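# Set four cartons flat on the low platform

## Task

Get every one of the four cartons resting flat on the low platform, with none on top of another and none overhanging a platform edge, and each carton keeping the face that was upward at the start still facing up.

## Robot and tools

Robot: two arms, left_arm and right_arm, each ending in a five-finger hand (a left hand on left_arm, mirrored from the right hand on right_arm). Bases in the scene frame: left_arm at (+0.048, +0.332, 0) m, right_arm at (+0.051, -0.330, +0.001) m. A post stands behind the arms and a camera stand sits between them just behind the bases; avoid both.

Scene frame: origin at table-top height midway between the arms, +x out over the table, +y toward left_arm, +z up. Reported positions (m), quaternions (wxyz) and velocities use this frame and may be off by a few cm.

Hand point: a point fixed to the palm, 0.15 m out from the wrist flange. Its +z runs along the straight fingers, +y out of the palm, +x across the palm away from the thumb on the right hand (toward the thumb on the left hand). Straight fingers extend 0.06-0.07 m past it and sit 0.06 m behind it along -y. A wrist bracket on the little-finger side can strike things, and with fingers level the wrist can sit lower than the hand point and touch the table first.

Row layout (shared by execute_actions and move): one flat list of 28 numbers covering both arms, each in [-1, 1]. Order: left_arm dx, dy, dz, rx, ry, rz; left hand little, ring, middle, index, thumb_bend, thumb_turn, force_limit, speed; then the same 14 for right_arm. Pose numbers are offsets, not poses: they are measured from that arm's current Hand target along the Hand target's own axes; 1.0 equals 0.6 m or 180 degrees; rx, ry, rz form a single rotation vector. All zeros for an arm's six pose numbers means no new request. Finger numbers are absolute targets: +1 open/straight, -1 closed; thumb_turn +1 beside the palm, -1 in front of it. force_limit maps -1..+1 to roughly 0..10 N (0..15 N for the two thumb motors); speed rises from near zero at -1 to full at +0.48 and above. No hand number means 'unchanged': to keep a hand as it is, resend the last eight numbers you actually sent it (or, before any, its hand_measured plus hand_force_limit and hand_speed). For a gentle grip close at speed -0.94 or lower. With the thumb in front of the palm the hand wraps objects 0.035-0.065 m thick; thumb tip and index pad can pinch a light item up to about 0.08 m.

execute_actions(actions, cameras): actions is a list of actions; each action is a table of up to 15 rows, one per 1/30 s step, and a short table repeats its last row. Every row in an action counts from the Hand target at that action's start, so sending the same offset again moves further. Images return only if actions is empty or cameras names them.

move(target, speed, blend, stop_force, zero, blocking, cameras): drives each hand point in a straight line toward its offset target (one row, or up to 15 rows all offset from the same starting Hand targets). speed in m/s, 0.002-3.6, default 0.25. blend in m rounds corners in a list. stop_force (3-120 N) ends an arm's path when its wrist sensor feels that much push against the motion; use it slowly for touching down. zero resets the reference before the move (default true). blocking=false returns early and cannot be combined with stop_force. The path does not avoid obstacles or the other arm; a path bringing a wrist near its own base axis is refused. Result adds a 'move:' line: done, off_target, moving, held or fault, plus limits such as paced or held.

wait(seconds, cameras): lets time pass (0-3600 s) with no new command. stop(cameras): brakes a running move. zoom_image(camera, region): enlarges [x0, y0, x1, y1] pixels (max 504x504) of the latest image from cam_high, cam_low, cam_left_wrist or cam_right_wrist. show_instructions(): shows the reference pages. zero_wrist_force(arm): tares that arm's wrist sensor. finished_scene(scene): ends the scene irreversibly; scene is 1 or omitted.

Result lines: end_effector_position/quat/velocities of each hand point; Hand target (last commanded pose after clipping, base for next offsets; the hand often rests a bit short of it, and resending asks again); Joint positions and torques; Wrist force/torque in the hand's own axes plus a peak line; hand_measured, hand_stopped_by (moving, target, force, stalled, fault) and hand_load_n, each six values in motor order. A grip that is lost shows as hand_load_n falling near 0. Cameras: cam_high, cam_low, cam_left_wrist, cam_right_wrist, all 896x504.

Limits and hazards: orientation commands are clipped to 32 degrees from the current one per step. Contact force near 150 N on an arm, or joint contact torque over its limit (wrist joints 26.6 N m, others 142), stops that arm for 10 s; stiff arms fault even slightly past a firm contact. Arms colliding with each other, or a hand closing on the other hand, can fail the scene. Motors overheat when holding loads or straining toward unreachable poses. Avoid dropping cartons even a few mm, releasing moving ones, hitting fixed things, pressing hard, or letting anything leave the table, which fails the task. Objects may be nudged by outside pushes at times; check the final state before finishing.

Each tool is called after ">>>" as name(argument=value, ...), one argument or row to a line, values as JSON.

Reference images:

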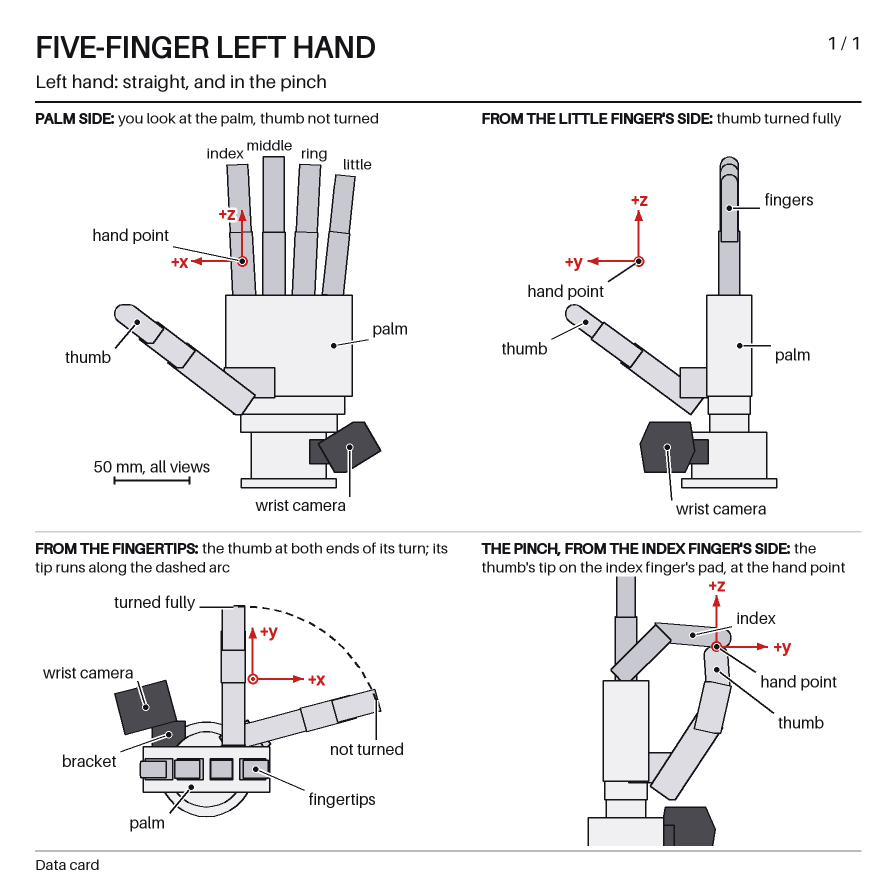

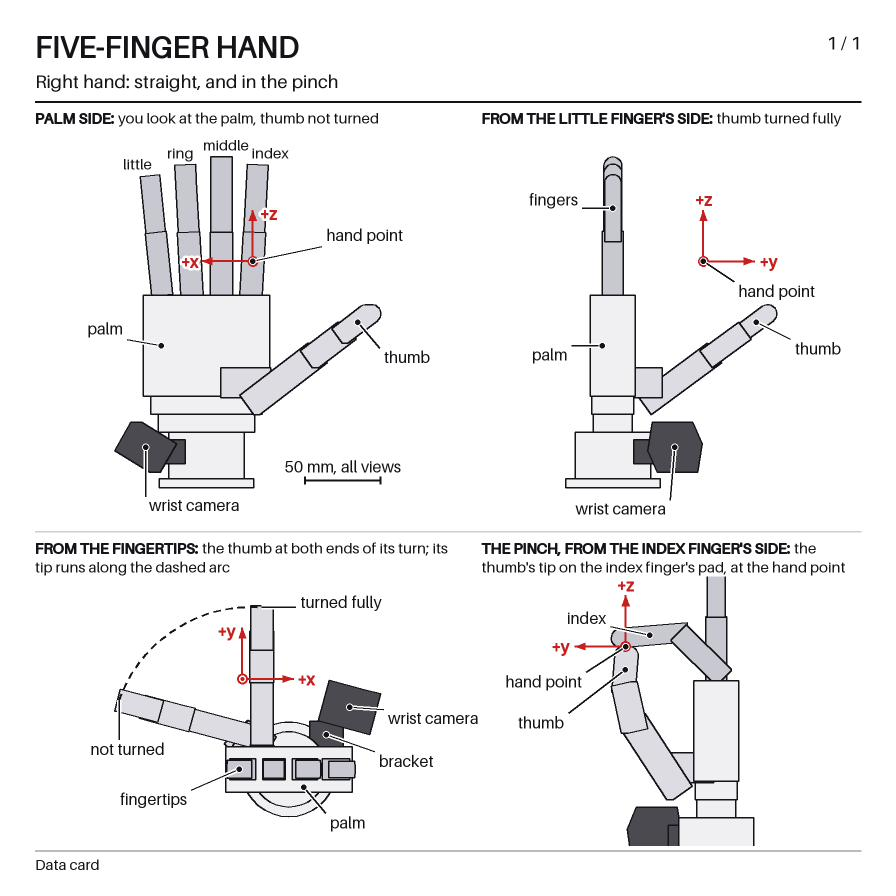

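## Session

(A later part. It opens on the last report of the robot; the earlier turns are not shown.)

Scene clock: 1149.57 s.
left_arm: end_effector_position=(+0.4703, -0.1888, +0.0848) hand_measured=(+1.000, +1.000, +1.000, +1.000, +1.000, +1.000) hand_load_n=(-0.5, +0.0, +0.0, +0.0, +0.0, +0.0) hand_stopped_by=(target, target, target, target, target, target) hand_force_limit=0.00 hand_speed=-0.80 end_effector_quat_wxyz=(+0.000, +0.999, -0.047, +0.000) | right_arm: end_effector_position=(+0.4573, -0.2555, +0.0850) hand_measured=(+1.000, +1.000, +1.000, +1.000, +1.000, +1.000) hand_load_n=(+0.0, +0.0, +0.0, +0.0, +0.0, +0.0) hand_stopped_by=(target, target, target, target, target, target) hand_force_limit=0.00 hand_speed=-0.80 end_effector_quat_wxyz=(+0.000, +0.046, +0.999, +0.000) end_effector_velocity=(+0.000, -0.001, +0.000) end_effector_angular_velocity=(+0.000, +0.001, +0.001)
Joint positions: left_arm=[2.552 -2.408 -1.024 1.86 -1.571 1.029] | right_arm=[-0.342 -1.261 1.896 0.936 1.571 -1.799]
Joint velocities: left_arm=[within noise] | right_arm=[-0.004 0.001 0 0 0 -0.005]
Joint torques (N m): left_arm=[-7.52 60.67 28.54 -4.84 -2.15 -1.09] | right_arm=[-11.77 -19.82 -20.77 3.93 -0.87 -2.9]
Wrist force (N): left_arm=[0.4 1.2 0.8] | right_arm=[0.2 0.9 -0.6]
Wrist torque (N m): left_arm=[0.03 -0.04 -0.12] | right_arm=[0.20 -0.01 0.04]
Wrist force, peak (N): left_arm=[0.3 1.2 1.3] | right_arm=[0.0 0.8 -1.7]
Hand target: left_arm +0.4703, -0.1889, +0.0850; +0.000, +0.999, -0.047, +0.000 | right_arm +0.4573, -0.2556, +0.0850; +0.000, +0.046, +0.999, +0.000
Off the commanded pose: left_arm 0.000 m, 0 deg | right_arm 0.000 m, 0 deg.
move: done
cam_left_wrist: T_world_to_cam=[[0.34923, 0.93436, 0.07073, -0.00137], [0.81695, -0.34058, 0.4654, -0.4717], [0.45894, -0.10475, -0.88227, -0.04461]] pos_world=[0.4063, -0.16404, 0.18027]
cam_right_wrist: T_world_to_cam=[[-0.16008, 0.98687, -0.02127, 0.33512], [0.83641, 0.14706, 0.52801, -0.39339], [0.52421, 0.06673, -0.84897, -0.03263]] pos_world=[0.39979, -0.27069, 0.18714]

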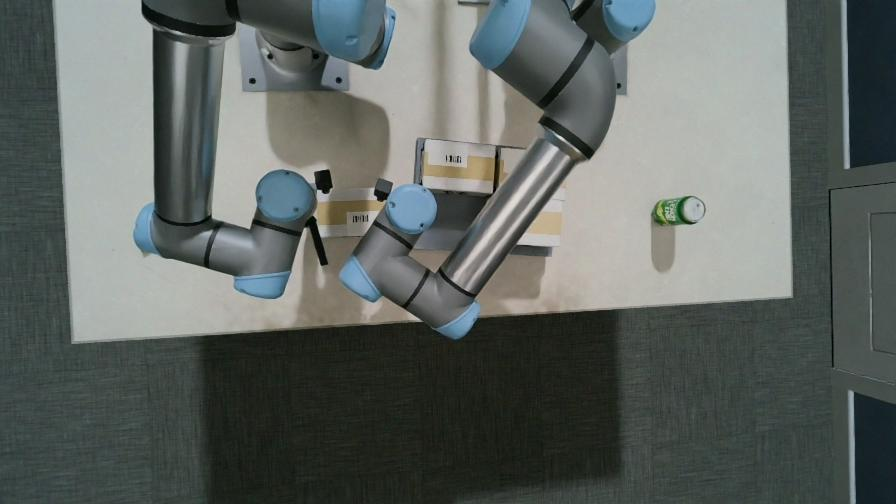

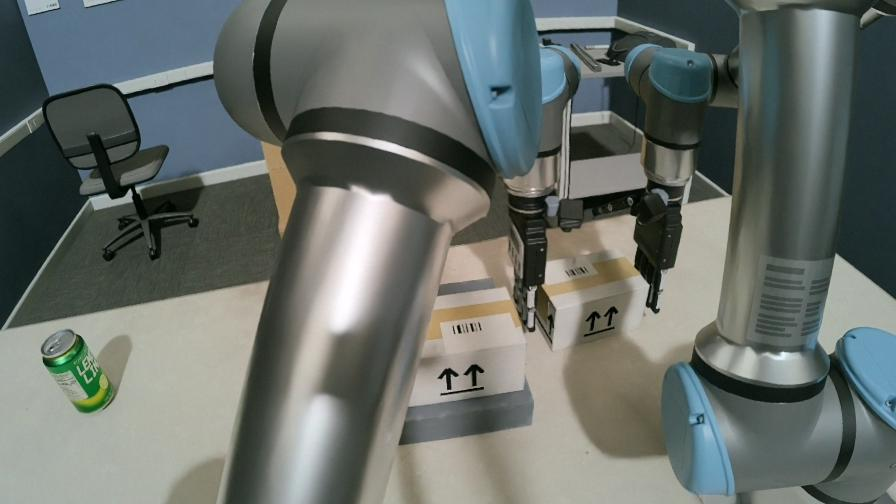

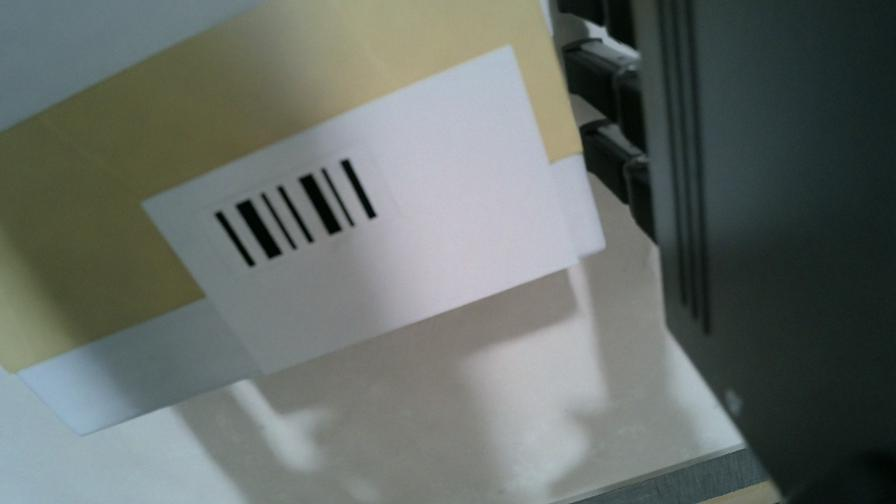

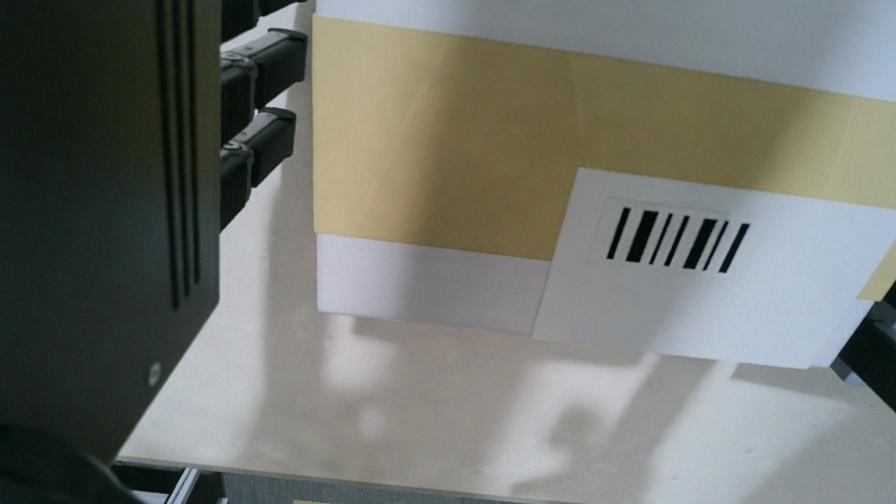

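>>> move(
  target=[0,0.05,0,0,0,0,1,1,1,1,1,1,0,-0.8,0,0.05,0,0,0,0,1,1,1,1,1,1,0,-0.8],
  speed=0.005,
  stop_force=8,
  cameras=["all"],
)

>>> zoom_image(
  camera="cam_high",
  region=[300, 170, 420, 270],
)

Scene clock: 1165.20 s.
left_arm: end_effector_position=(+0.4693, -0.2001, +0.0850) hand_measured=(+1.000, +1.000, +1.000, +1.000, +1.000, +1.000) hand_load_n=(+0.0, +0.0, +0.0, +0.0, +0.0, +0.0) hand_stopped_by=(target, target, target, target, target, target) hand_force_limit=0.00 hand_speed=-0.80 end_effector_quat_wxyz=(+0.000, +0.999, -0.047, +0.000) | right_arm: end_effector_position=(+0.4584, -0.2443, +0.0850) hand_measured=(+1.000, +1.000, +1.000, +1.000, +1.000, +1.000) hand_load_n=(+0.0, +0.0, +0.0, +0.0, +0.0, +0.0) hand_stopped_by=(target, target, target, target, target, target) hand_force_limit=0.00 hand_speed=-0.80 end_effector_quat_wxyz=(+0.000, +0.046, +0.999, +0.000)
Joint positions: left_arm=[2.536 -2.429 -0.984 1.842 -1.571 1.013] | right_arm=[-0.31 -1.258 1.891 0.937 1.571 -1.767]
Joint torques (N m): left_arm=[2.25 61.17 7.13 -0.42 2.83 1.22] | right_arm=[-10.11 -33.8 -6.66 0.68 -3.54 -2.24]
Wrist force (N): left_arm=[3.8 -5.0 0.9] | right_arm=[4.2 -5.3 -0.4]
Wrist torque (N m): left_arm=[-0.28 -0.12 0.22] | right_arm=[0.04 -0.13 -0.11]
Wrist force, peak (N): left_arm=[5.0 -8.7 0.8] | right_arm=[4.2 -9.1 -0.4]
Hand target: left_arm +0.4693, -0.2001, +0.0850; +0.000, +0.999, -0.047, +0.000 (not the last commanded pose) | right_arm +0.4583, -0.2443, +0.0850; +0.000, +0.046, +0.999, +0.000 (not the last commanded pose)
Off the commanded pose: left_arm 0.019 m, 0 deg | right_arm 0.019 m, 0 deg.
move: contact (left_arm, right_arm)
cam_left_wrist: T_world_to_cam=[[0.3491, 0.93442, 0.07064, 0.00964], [0.81688, -0.34039, 0.46566, -0.47473], [0.45917, -0.10486, -0.88214, -0.04525]] pos_world=[0.4052, -0.17534, 0.18047]
cam_right_wrist: T_world_to_cam=[[-0.16003, 0.98688, -0.02133, 0.32422], [0.83649, 0.14705, 0.52788, -0.39589], [0.52409, 0.06663, -0.84905, -0.03387]] pos_world=[0.40079, -0.25949, 0.18714]

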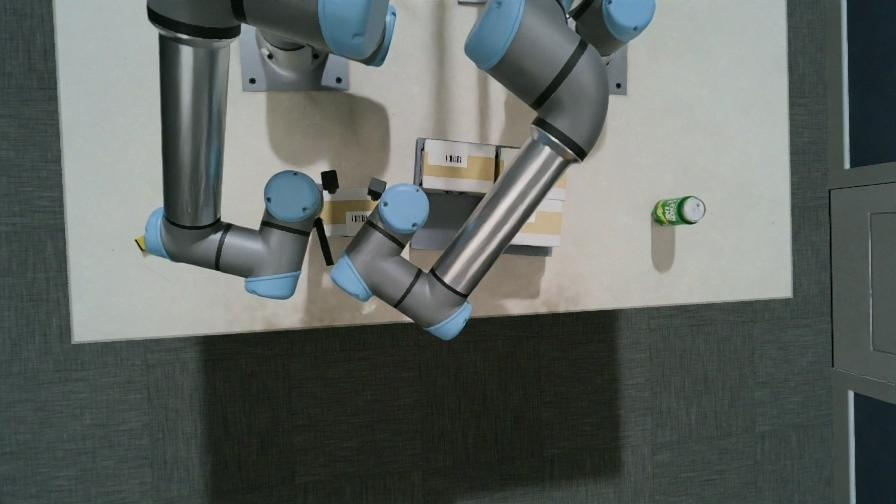

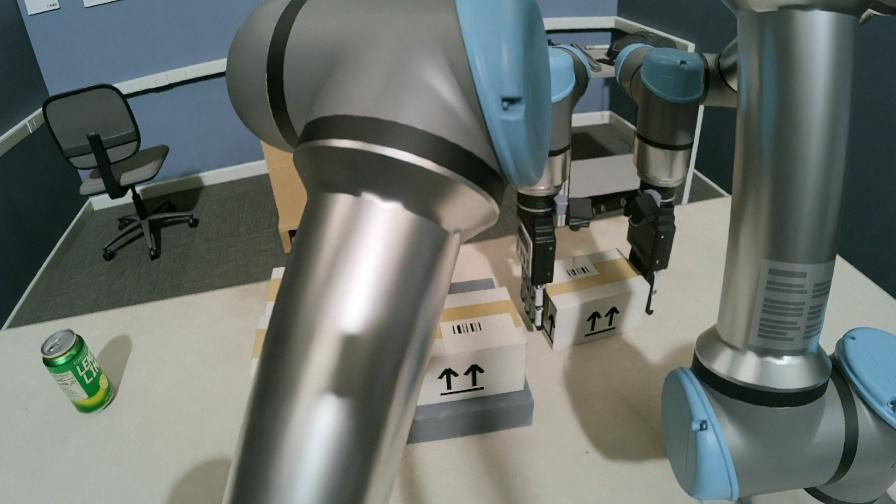

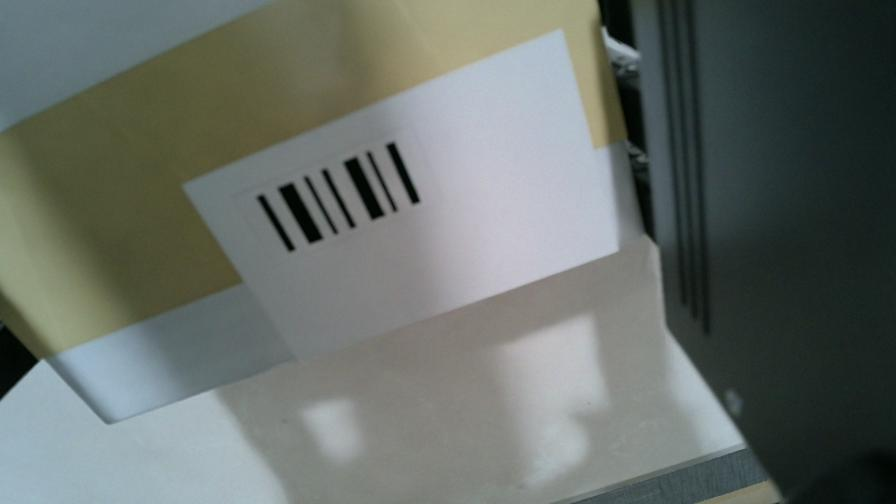

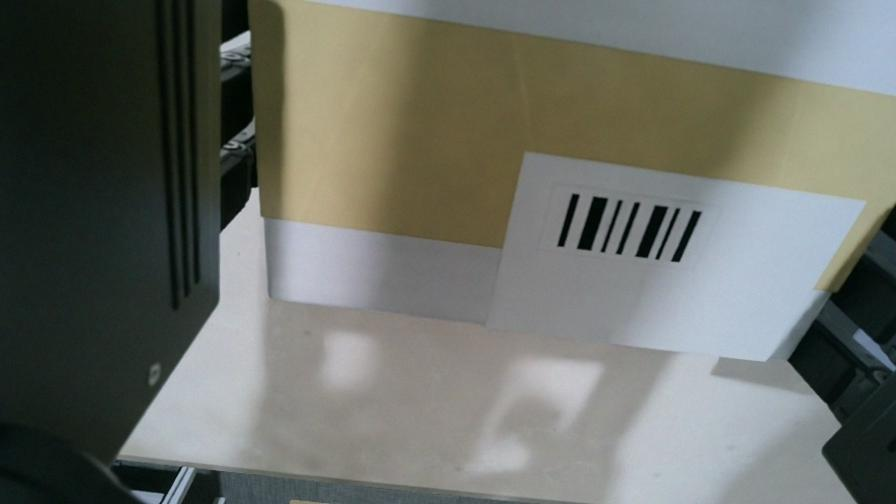

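Scaled by 4.200 from the camera's image (finer frame: 1280x720).

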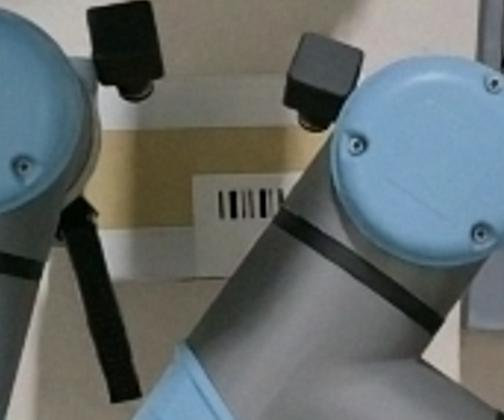

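>>> move(
  target=[0,0,0,0,0,0,1,1,1,1,1,1,0,-0.8,0,-0.1083,0,0,0,0,1,1,1,1,1,1,0,-0.8],
  speed=0.1,
)

>>> move(
  target=[0,0.0667,0,0,0,0,1,1,1,1,1,1,0,-0.8,0,0,0,0,0,0,1,1,1,1,1,1,0,-0.8],
  speed=0.03,
  cameras=["all"],
)

>>> zoom_image(
  camera="cam_high",
  region=[280, 170, 400, 270],
)

Scene clock: 1193.97 s.
left_arm: end_effector_position=(+0.4693, -0.2001, +0.0850) hand_measured=(+1.000, +1.000, +1.000, +1.000, +1.000, +1.000) hand_load_n=(+0.0, +0.0, +0.0, +0.0, +0.0, +0.0) hand_stopped_by=(target, target, target, target, target, target) hand_force_limit=0.00 hand_speed=-0.80 end_effector_quat_wxyz=(+0.000, +0.999, -0.047, +0.000) | right_arm: end_effector_position=(+0.4523, -0.3090, +0.0850) hand_measured=(+1.000, +1.000, +1.000, +1.000, +1.000, +1.000) hand_load_n=(+0.0, +0.0, +0.0, +0.0, +0.0, +0.0) hand_stopped_by=(target, target, target, target, target, target) hand_force_limit=0.00 hand_speed=-0.80 end_effector_quat_wxyz=(+0.000, +0.046, +0.999, +0.000)
Joint positions: left_arm=[2.536 -2.429 -0.984 1.842 -1.571 1.013] | right_arm=[-0.491 -1.269 1.908 0.932 1.571 -1.948]
Joint torques (N m): left_arm=[2.4 60.65 8.92 -0.41 2.77 1] | right_arm=[3.17 -24.25 -24.07 1.7 -1.89 0.14]
Wrist force (N): left_arm=[0.7 -0.4 0.8] | right_arm=[-0.2 1.1 -0.4]
Wrist torque (N m): left_arm=[-0.08 0.02 0.03] | right_arm=[0.22 0.08 0.02]
Wrist force, peak (N): left_arm=[3.9 -4.9 1.1] | right_arm=[3.8 -5.6 0.0]
Hand target: left_arm +0.4693, -0.2001, +0.0850; +0.000, +0.999, -0.047, +0.000 | right_arm +0.4524, -0.3090, +0.0850; +0.000, +0.046, +0.999, +0.000
Off the commanded pose: left_arm 0.000 m, 0 deg | right_arm 0.000 m, 0 deg.
move: done

Scene clock: 1195.60 s.
left_arm: end_effector_position=(+0.4655, -0.2400, +0.0849) hand_measured=(+1.000, +1.000, +1.000, +1.000, +1.000, +1.000) hand_load_n=(+0.0, +0.5, +0.0, +0.0, +0.0, +0.0) hand_stopped_by=(target, target, target, target, target, target) hand_force_limit=0.00 hand_speed=-0.80 end_effector_quat_wxyz=(+0.000, +0.999, -0.047, +0.000) | right_arm: end_effector_position=(+0.4524, -0.3090, +0.0850) hand_measured=(+1.000, +1.000, +1.000, +1.000, +1.000, +1.000) hand_load_n=(+0.0, +0.0, +0.0, +0.0, +0.0, +0.0) hand_stopped_by=(target, target, target, target, target, target) hand_force_limit=0.00 hand_speed=-0.80 end_effector_quat_wxyz=(+0.000, +0.046, +0.999, +0.000)
Joint positions: left_arm=[2.482 -2.515 -0.823 1.767 -1.571 0.958] | right_arm=[-0.491 -1.269 1.907 0.932 1.571 -1.948]
Joint torques (N m): left_arm=[5.93 64.46 7.2 -0.29 2.43 1.08] | right_arm=[-3.82 -14.34 -26.34 4.16 -2.17 -2.48]
Wrist force (N): left_arm=[0.4 1.5 0.6] | right_arm=[-0.2 1.2 -0.5]
Wrist torque (N m): left_arm=[0.06 -0.03 -0.03] | right_arm=[0.22 0.07 0.02]
Wrist force, peak (N): left_arm=[0.2 -2.8 -1.2] | right_arm=[0.0 1.5 -0.5]
Hand target: left_arm +0.4655, -0.2399, +0.0850; +0.000, +0.999, -0.047, +0.000 | right_arm +0.4524, -0.3090, +0.0850; +0.000, +0.046, +0.999, +0.000
Off the commanded pose: left_arm 0.000 m, 0 deg | right_arm 0.000 m, 0 deg.
move: done
cam_left_wrist: T_world_to_cam=[[0.34916, 0.93439, 0.07069, 0.04821], [0.81698, -0.34049, 0.4654, -0.48522], [0.45894, -0.10475, -0.88227, -0.04754]] pos_world=[0.4014, -0.21524, 0.18047]
cam_right_wrist: T_world_to_cam=[[-0.16004, 0.98688, -0.02134, 0.38713], [0.83646, 0.14707, 0.52792, -0.38143], [0.52414, 0.06664, -0.84902, -0.02649]] pos_world=[0.39489, -0.32419, 0.18714]

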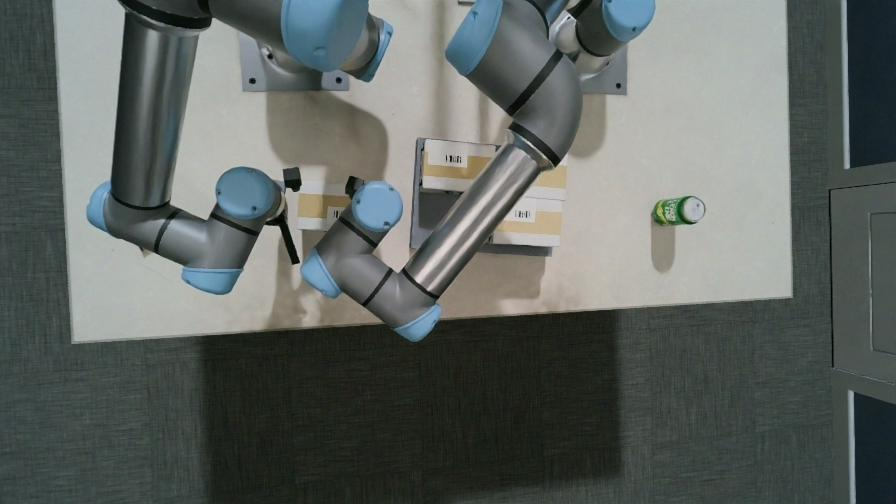

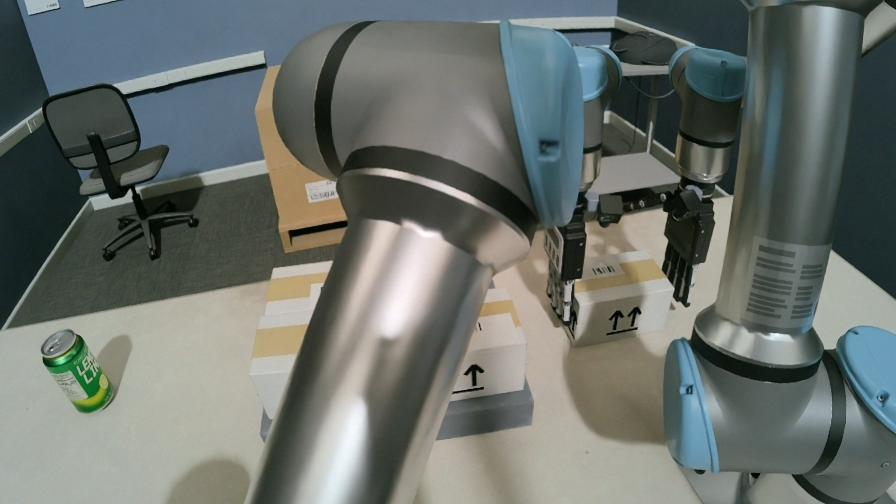

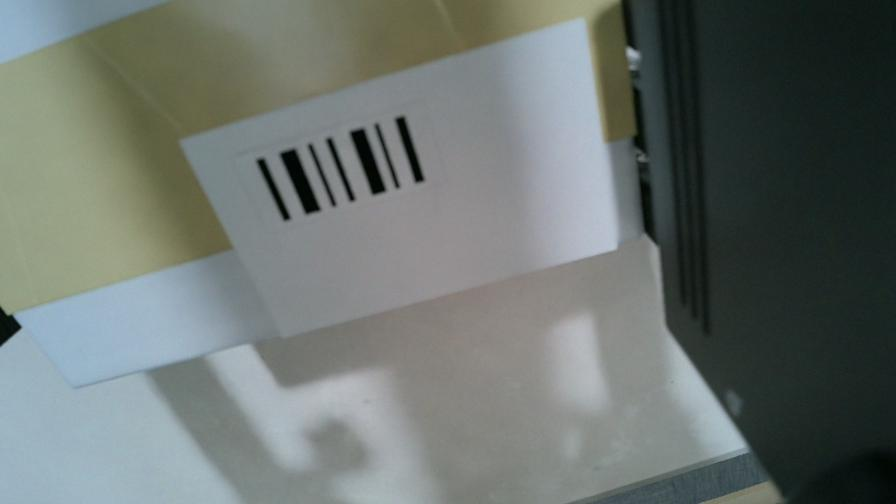

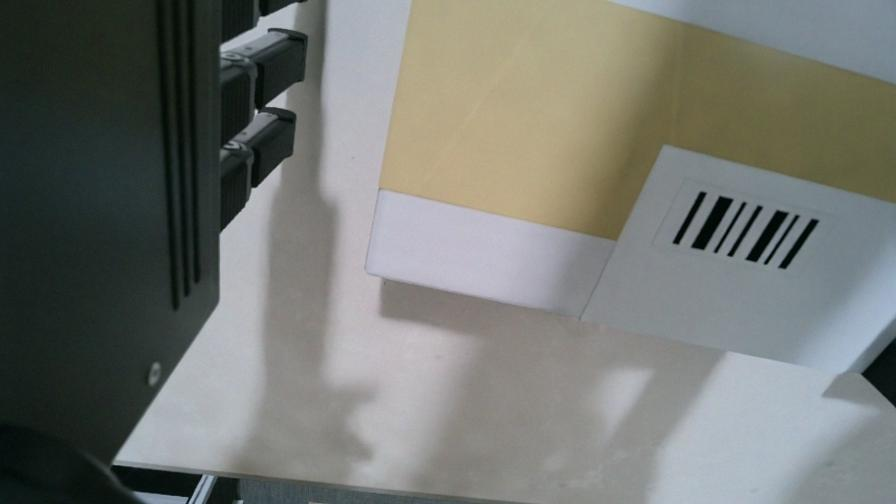

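Scaled by 4.200 from the camera's image (finer frame: 1280x720).

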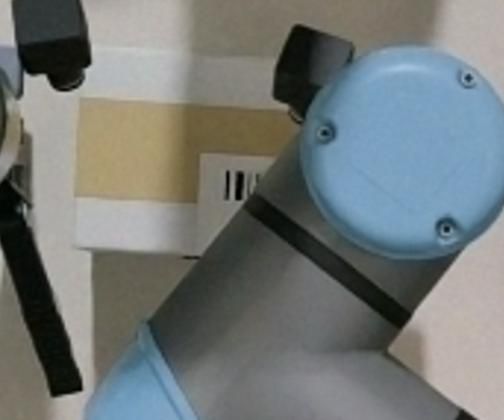

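>>> move(
  target=[
    [0,-0.0083,0,0,0,0,1,1,1,1,1,1,0,-0.8,0.0133,0,0,0,0,0,1,1,1,1,1,1,0,-0.8],
    [-0.0133,-0.0083,0,0,0,0,1,1,1,1,1,1,0,-0.8,0.0133,0.0333,0,0,0,0,1,1,1,1,1,1,0,-0.8],
  ],
  speed=0.06,
)

>>> move(
  target=[0,0.04,0,0,0,0,1,1,1,1,1,1,0,-0.8,0,0.04,0,0,0,0,1,1,1,1,1,1,0,-0.8],
  speed=0.005,
  stop_force=10,
  cameras=["all"],
)

Scene clock: 1214.67 s.
left_arm: end_effector_position=(+0.4580, -0.2343, +0.0851) hand_measured=(+1.000, +1.000, +1.000, +1.000, +1.000, +1.000) hand_load_n=(+0.5, +0.0, +0.0, +0.0, +0.0, +0.0) hand_stopped_by=(target, target, target, target, target, target) hand_force_limit=0.00 hand_speed=-0.80 end_effector_quat_wxyz=(+0.000, +0.999, -0.047, +0.000) | right_arm: end_effector_position=(+0.4463, -0.2883, +0.0850) hand_measured=(+1.000, +1.000, +1.000, +1.000, +1.000, +1.000) hand_load_n=(+0.0, +0.0, +0.5, +0.0, +0.0, +0.0) hand_stopped_by=(target, target, target, target, target, target) hand_force_limit=0.00 hand_speed=-0.80 end_effector_quat_wxyz=(+0.000, +0.046, +0.999, +0.000)
Joint positions: left_arm=[2.481 -2.486 -0.877 1.792 -1.571 0.957] | right_arm=[-0.444 -1.285 1.93 0.926 1.571 -1.901]
Joint torques (N m): left_arm=[5.75 42.68 29.71 -4.8 -0.06 0.78] | right_arm=[-11.81 -15.72 -22.55 4 1.66 -2.49]
Wrist force (N): left_arm=[0.4 1.4 0.4] | right_arm=[0.3 1.0 -0.5]
Wrist torque (N m): left_arm=[0.06 -0.04 -0.03] | right_arm=[0.20 -0.01 0.12]
Wrist force, peak (N): left_arm=[0.3 1.9 0.8] | right_arm=[0.0 1.9 -0.4]
Hand target: left_arm +0.4581, -0.2342, +0.0850; +0.000, +0.999, -0.047, +0.000 | right_arm +0.4463, -0.2884, +0.0850; +0.000, +0.046, +0.999, +0.000
Off the commanded pose: left_arm 0.000 m, 0 deg | right_arm 0.000 m, 0 deg.
move: done

Scene clock: 1217.47 s.
left_arm: end_effector_position=(+0.4572, -0.2432, +0.0850) hand_measured=(+1.000, +1.000, +1.000, +1.000, +1.000, +1.000) hand_load_n=(+0.0, +0.0, +0.5, +0.0, +0.0, +0.0) hand_stopped_by=(target, target, target, target, target, target) hand_force_limit=0.00 hand_speed=-0.80 end_effector_quat_wxyz=(+0.000, +0.999, -0.047, +0.000) | right_arm: end_effector_position=(+0.4471, -0.2794, +0.0850) hand_measured=(+1.000, +1.000, +1.000, +1.000, +1.000, +1.000) hand_load_n=(+0.0, +0.0, +0.0, +0.0, +0.0, +0.0) hand_stopped_by=(target, target, target, target, target, target) hand_force_limit=0.00 hand_speed=-0.80 end_effector_quat_wxyz=(+0.000, +0.046, +0.999, +0.000)
Joint positions: left_arm=[2.469 -2.507 -0.838 1.774 -1.571 0.946] | right_arm=[-0.418 -1.284 1.928 0.926 1.571 -1.875]
Joint torques (N m): left_arm=[3.08 63.4 8.71 0.25 2.84 0.93] | right_arm=[-9.89 -20.27 -6.04 3.8 -3.58 -2.34]
Wrist force (N): left_arm=[0.7 -6.2 0.9] | right_arm=[2.1 -6.2 0.2]
Wrist torque (N m): left_arm=[-0.23 0.00 0.30] | right_arm=[0.08 -0.06 -0.21]
Wrist force, peak (N): left_arm=[1.5 -14.7 0.0] | right_arm=[1.6 -13.9 -1.4]
Hand target: left_arm +0.4572, -0.2432, +0.0850; +0.000, +0.999, -0.047, +0.000 (not the last commanded pose) | right_arm +0.4471, -0.2794, +0.0850; +0.000, +0.046, +0.999, +0.000 (not the last commanded pose)
Off the commanded pose: left_arm 0.015 m, 0 deg | right_arm 0.015 m, 0 deg.
move: contact (left_arm, right_arm)
cam_left_wrist: T_world_to_cam=[[0.3491, 0.93442, 0.07064, 0.0541], [0.81688, -0.34039, 0.46566, -0.47959], [0.45917, -0.10486, -0.88214, -0.04426]] pos_world=[0.3932, -0.21844, 0.18047]
cam_right_wrist: T_world_to_cam=[[-0.16003, 0.98688, -0.02136, 0.35697], [0.83642, 0.14706, 0.528, -0.38136], [0.52421, 0.06663, -0.84898, -0.02572]] pos_world=[0.38959, -0.29449, 0.18714]

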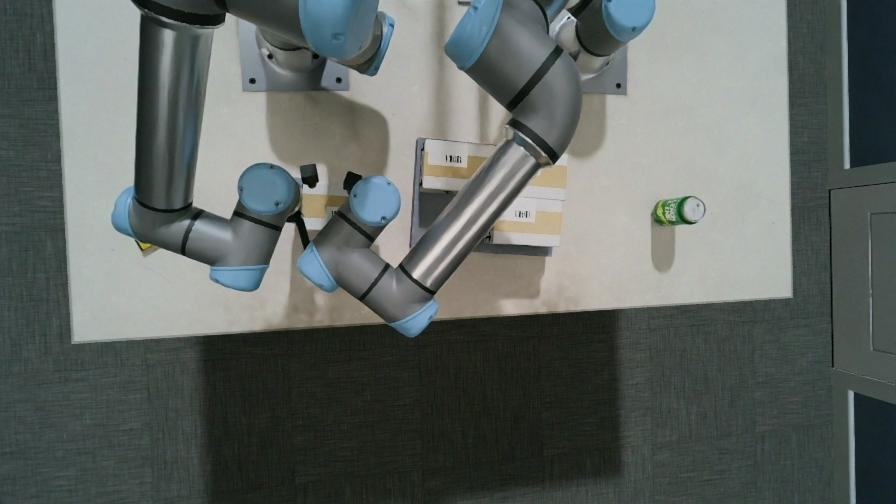

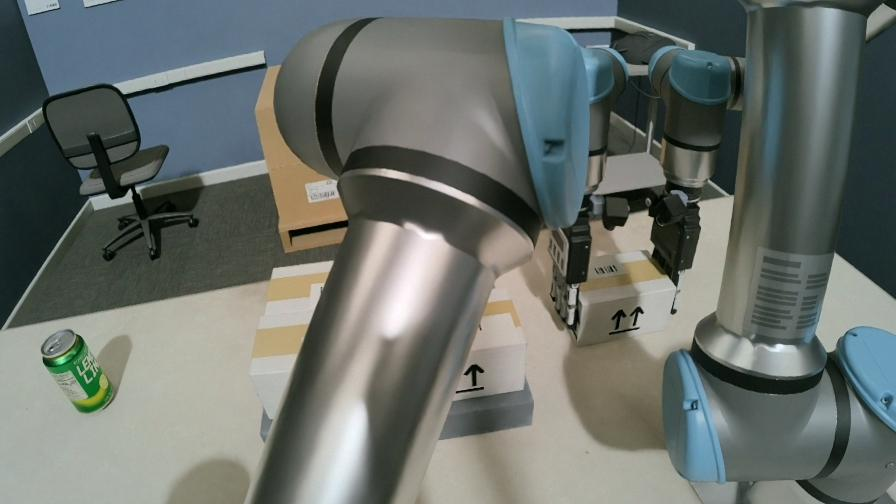

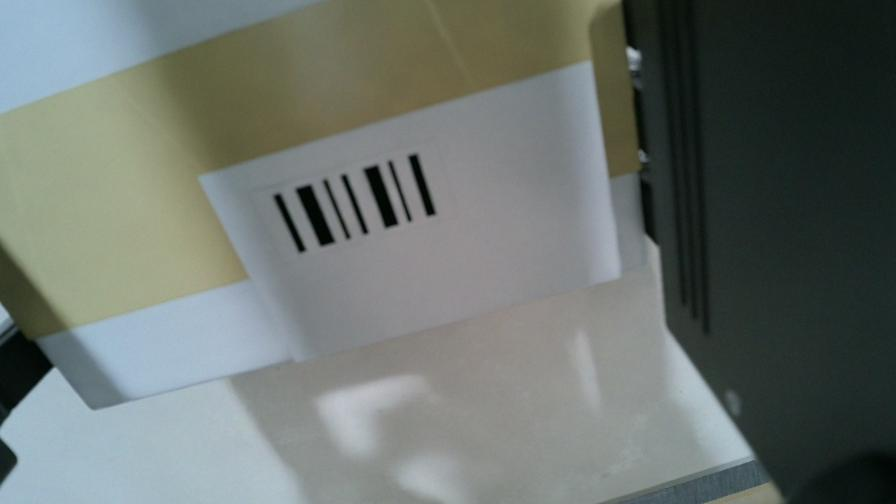

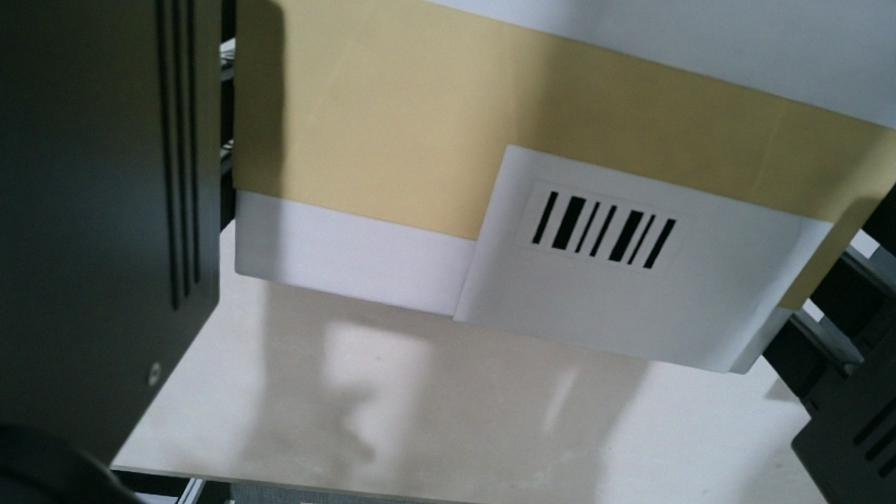

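>>> move(
  target=[0,0.0011,0,0,0,0,1,1,1,1,1,1,0,-0.8,0,0.0011,0,0,0,0,1,1,1,1,1,1,0,-0.8],
  speed=0.01,
)

Scene clock: 1232.37 s.
left_arm: end_effector_position=(+0.4572, -0.2438, +0.0850) hand_measured=(+1.000, +1.000, +1.000, +1.000, +1.000, +1.000) hand_load_n=(+0.0, +0.0, +0.5, +0.0, +0.0, +0.0) hand_stopped_by=(target, target, target, target, target, target) hand_force_limit=0.00 hand_speed=-0.80 end_effector_quat_wxyz=(+0.000, +0.999, -0.047, +0.000) | right_arm: end_effector_position=(+0.4471, -0.2788, +0.0850) hand_measured=(+1.000, +1.000, +1.000, +1.000, +1.000, +1.000) hand_load_n=(+0.0, +0.5, +0.5, +0.5, +0.0, +0.0) hand_stopped_by=(target, target, target, target, target, target) hand_force_limit=0.00 hand_speed=-0.80 end_effector_quat_wxyz=(+0.000, +0.046, +0.999, +0.000)
Joint positions: left_arm=[2.468 -2.508 -0.835 1.772 -1.571 0.945] | right_arm=[-0.417 -1.284 1.928 0.926 1.571 -1.873]
Joint torques (N m): left_arm=[-20.56 45.8 29.48 3.43 4.53 -1.26] | right_arm=[24.15 -25.97 -21.4 3.37 -8.97 -0.52]
Wrist force (N): left_arm=[2.0 -34.3 2.3] | right_arm=[1.6 -35.6 -4.2]
Wrist torque (N m): left_arm=[-1.01 -0.05 1.43] | right_arm=[-0.44 0.05 -1.15]
Wrist force, peak (N): left_arm=[2.0 -34.3 2.3] | right_arm=[1.6 -35.6 -4.2]
Hand target: left_arm +0.4572, -0.2439, +0.0850; +0.000, +0.999, -0.047, +0.000 | right_arm +0.4472, -0.2787, +0.0850; +0.000, +0.046, +0.999, +0.000
Off the commanded pose: left_arm 0.000 m, 0 deg | right_arm 0.000 m, 0 deg.
move: done

>>> move(
  target=[0,0,-0.1417,0,0,0,1,1,1,1,1,1,0,-0.8,0,0,-0.1417,0,0,0,1,1,1,1,1,1,0,-0.8],
  speed=0.05,
  cameras=["cam_low", "cam_high", "cam_left_wrist", "cam_right_wrist"],
)

Scene clock: 1261.47 s.
left_arm: end_effector_position=(+0.4572, -0.2439, +0.1702) hand_measured=(+1.000, +1.000, +1.000, +1.000, +1.000, +1.000) hand_load_n=(+0.5, +0.5, +0.0, +0.0, +0.0, +0.0) hand_stopped_by=(target, target, target, target, target, target) hand_force_limit=0.00 hand_speed=-0.80 end_effector_quat_wxyz=(+0.000, +0.999, -0.047, +0.000) | right_arm: end_effector_position=(+0.4472, -0.2787, +0.1701) hand_measured=(+1.000, +1.000, +1.000, +1.000, +1.000, +1.000) hand_load_n=(+0.5, +0.0, +0.0, +0.0, +0.0, +0.0) hand_stopped_by=(target, target, target, target, target, target) hand_force_limit=0.00 hand_speed=-0.80 end_effector_quat_wxyz=(+0.000, +0.046, +0.999, +0.000)
Joint positions: left_arm=[2.468 -2.477 -0.674 1.581 -1.571 0.945] | right_arm=[-0.416 -1.391 1.813 1.148 1.571 -1.873]
Joint torques (N m): left_arm=[-19.65 44.06 13.41 4.22 9.89 0.03] | right_arm=[7.34 -11.62 -5.33 2.65 -9.24 -2.15]
Wrist force (N): left_arm=[3.7 -39.0 3.1] | right_arm=[2.8 -39.7 2.5]
Wrist torque (N m): left_arm=[-0.89 -0.11 1.59] | right_arm=[-0.87 -0.12 -1.33]
Wrist force, peak (N): left_arm=[3.1 -39.3 3.4] | right_arm=[2.1 -39.8 1.7]
Hand target: left_arm +0.4572, -0.2439, +0.1700; +0.000, +0.999, -0.047, +0.000 | right_arm +0.4472, -0.2787, +0.1700; +0.000, +0.046, +0.999, +0.000
Off the commanded pose: left_arm 0.000 m, 0 deg | right_arm 0.000 m, 0 deg.
move: done
cam_left_wrist: T_world_to_cam=[[0.34909, 0.93443, 0.07051, 0.04881], [0.81678, -0.34029, 0.46591, -0.51943], [0.45936, -0.10505, -0.88202, 0.03072]] pos_world=[0.3931, -0.21914, 0.26566]
cam_right_wrist: T_world_to_cam=[[-0.16014, 0.98686, -0.0216, 0.3583], [0.8362, 0.14726, 0.52828, -0.42637], [0.52452, 0.06654, -0.84879, 0.04637]] pos_world=[0.38959, -0.29389, 0.27235]

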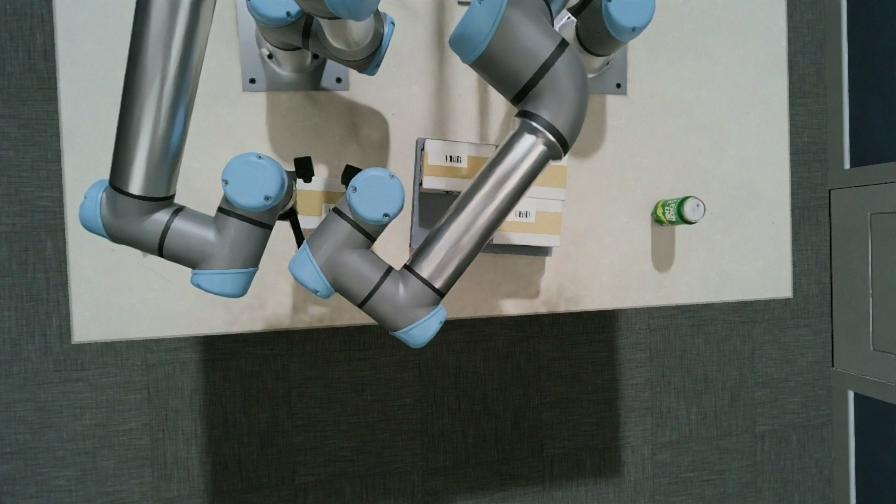

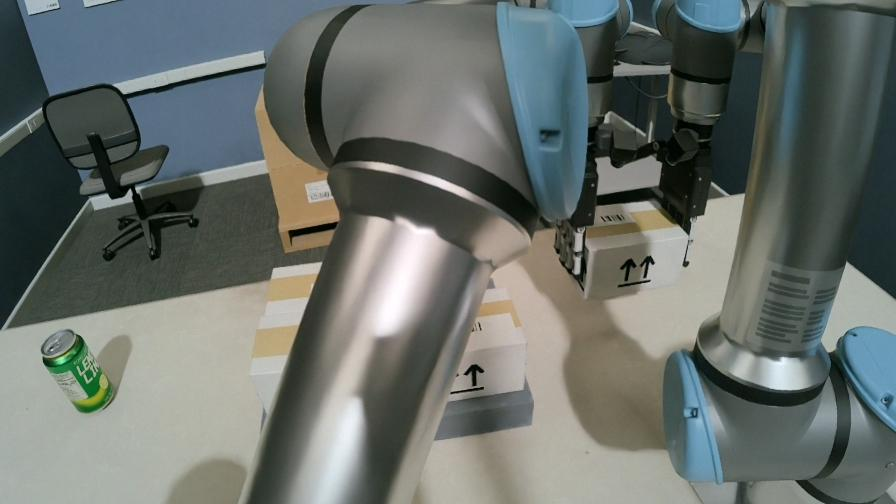

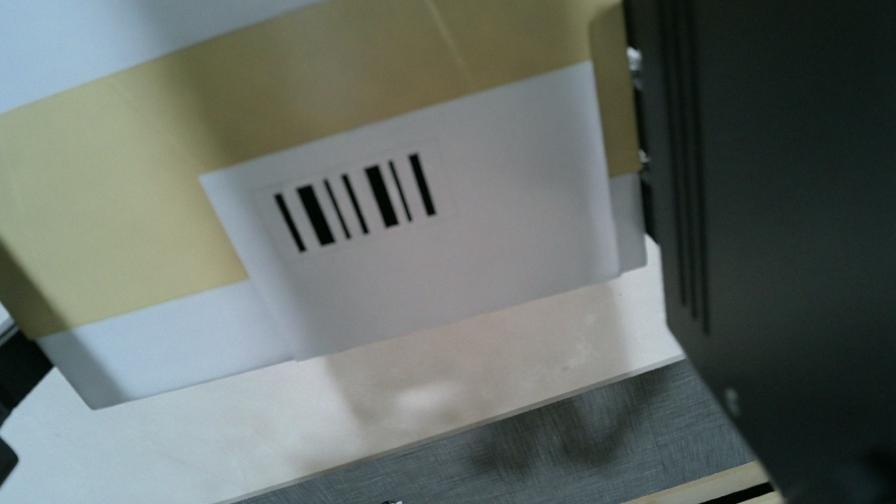

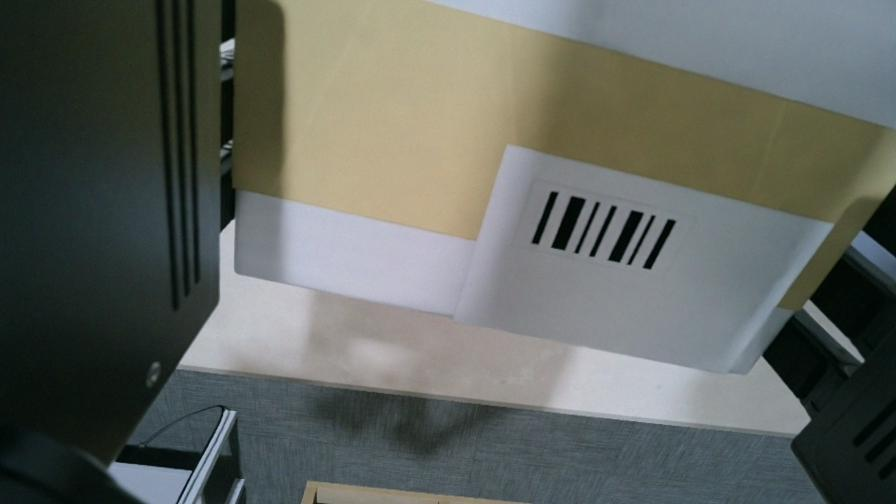

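>>> move(
  target=[0.0630,-0.1062,0,0,0,0,1,1,1,1,1,1,0,-0.8,-0.0630,0.1062,0,0,0,0,1,1,1,1,1,1,0,-0.8],
  speed=0.06,
  cameras=["cam_high"],
)

Scene clock: 1268.67 s.
left_arm: end_effector_position=(+0.5008, -0.1839, +0.1701) hand_measured=(+1.000, +1.000, +1.000, +1.000, +1.000, +1.000) hand_load_n=(+0.0, +0.5, +0.0, +0.0, +0.0, +0.0) hand_stopped_by=(target, target, target, target, target, target) hand_force_limit=0.00 hand_speed=-0.80 end_effector_quat_wxyz=(+0.000, +0.999, -0.047, +0.000) | right_arm: end_effector_position=(+0.4906, -0.2187, +0.1700) hand_measured=(+1.000, +1.000, +1.000, +1.000, +1.000, +1.000) hand_load_n=(+0.0, +0.0, +0.0, +0.0, +0.0, +0.0) hand_stopped_by=(target, target, target, target, target, target) hand_force_limit=0.00 hand_speed=-0.80 end_effector_quat_wxyz=(+0.000, +0.046, +0.999, +0.000)
Joint positions: left_arm=[2.588 -2.413 -0.792 1.635 -1.571 1.065] | right_arm=[-0.221 -1.28 1.673 1.178 1.571 -1.678]
Joint torques (N m): left_arm=[-22.61 42.69 34.63 -1.38 7.31 -1.45] | right_arm=[0.71 -45.71 -5.88 0.85 -5.47 -2.23]
Wrist force (N): left_arm=[2.2 -35.8 3.0] | right_arm=[1.4 -35.1 1.9]
Wrist torque (N m): left_arm=[-0.89 0.00 1.39] | right_arm=[-0.65 -0.06 -1.16]
Wrist force, peak (N): left_arm=[3.3 -38.9 2.5] | right_arm=[2.5 -40.3 2.8]
Hand target: left_arm +0.5007, -0.1840, +0.1700; +0.000, +0.999, -0.047, +0.000 | right_arm +0.4906, -0.2188, +0.1700; +0.000, +0.046, +0.999, +0.000
Off the commanded pose: left_arm 0.000 m, 0 deg | right_arm 0.000 m, 0 deg.
move: done

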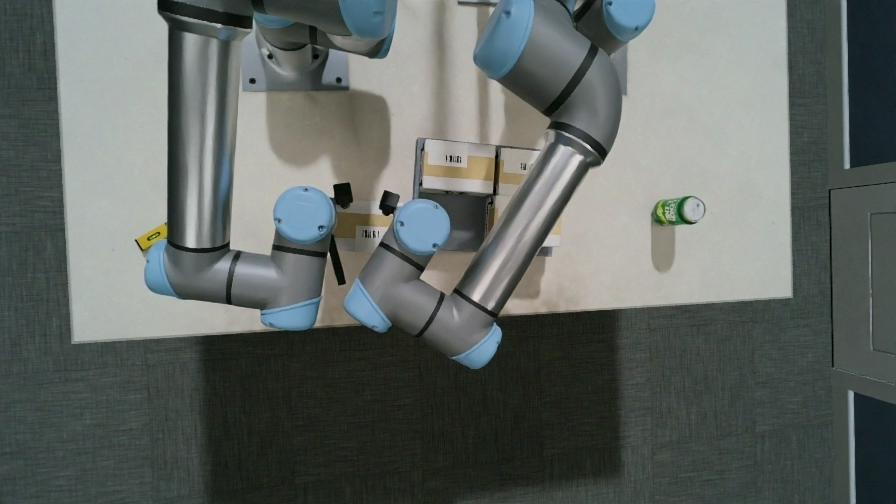

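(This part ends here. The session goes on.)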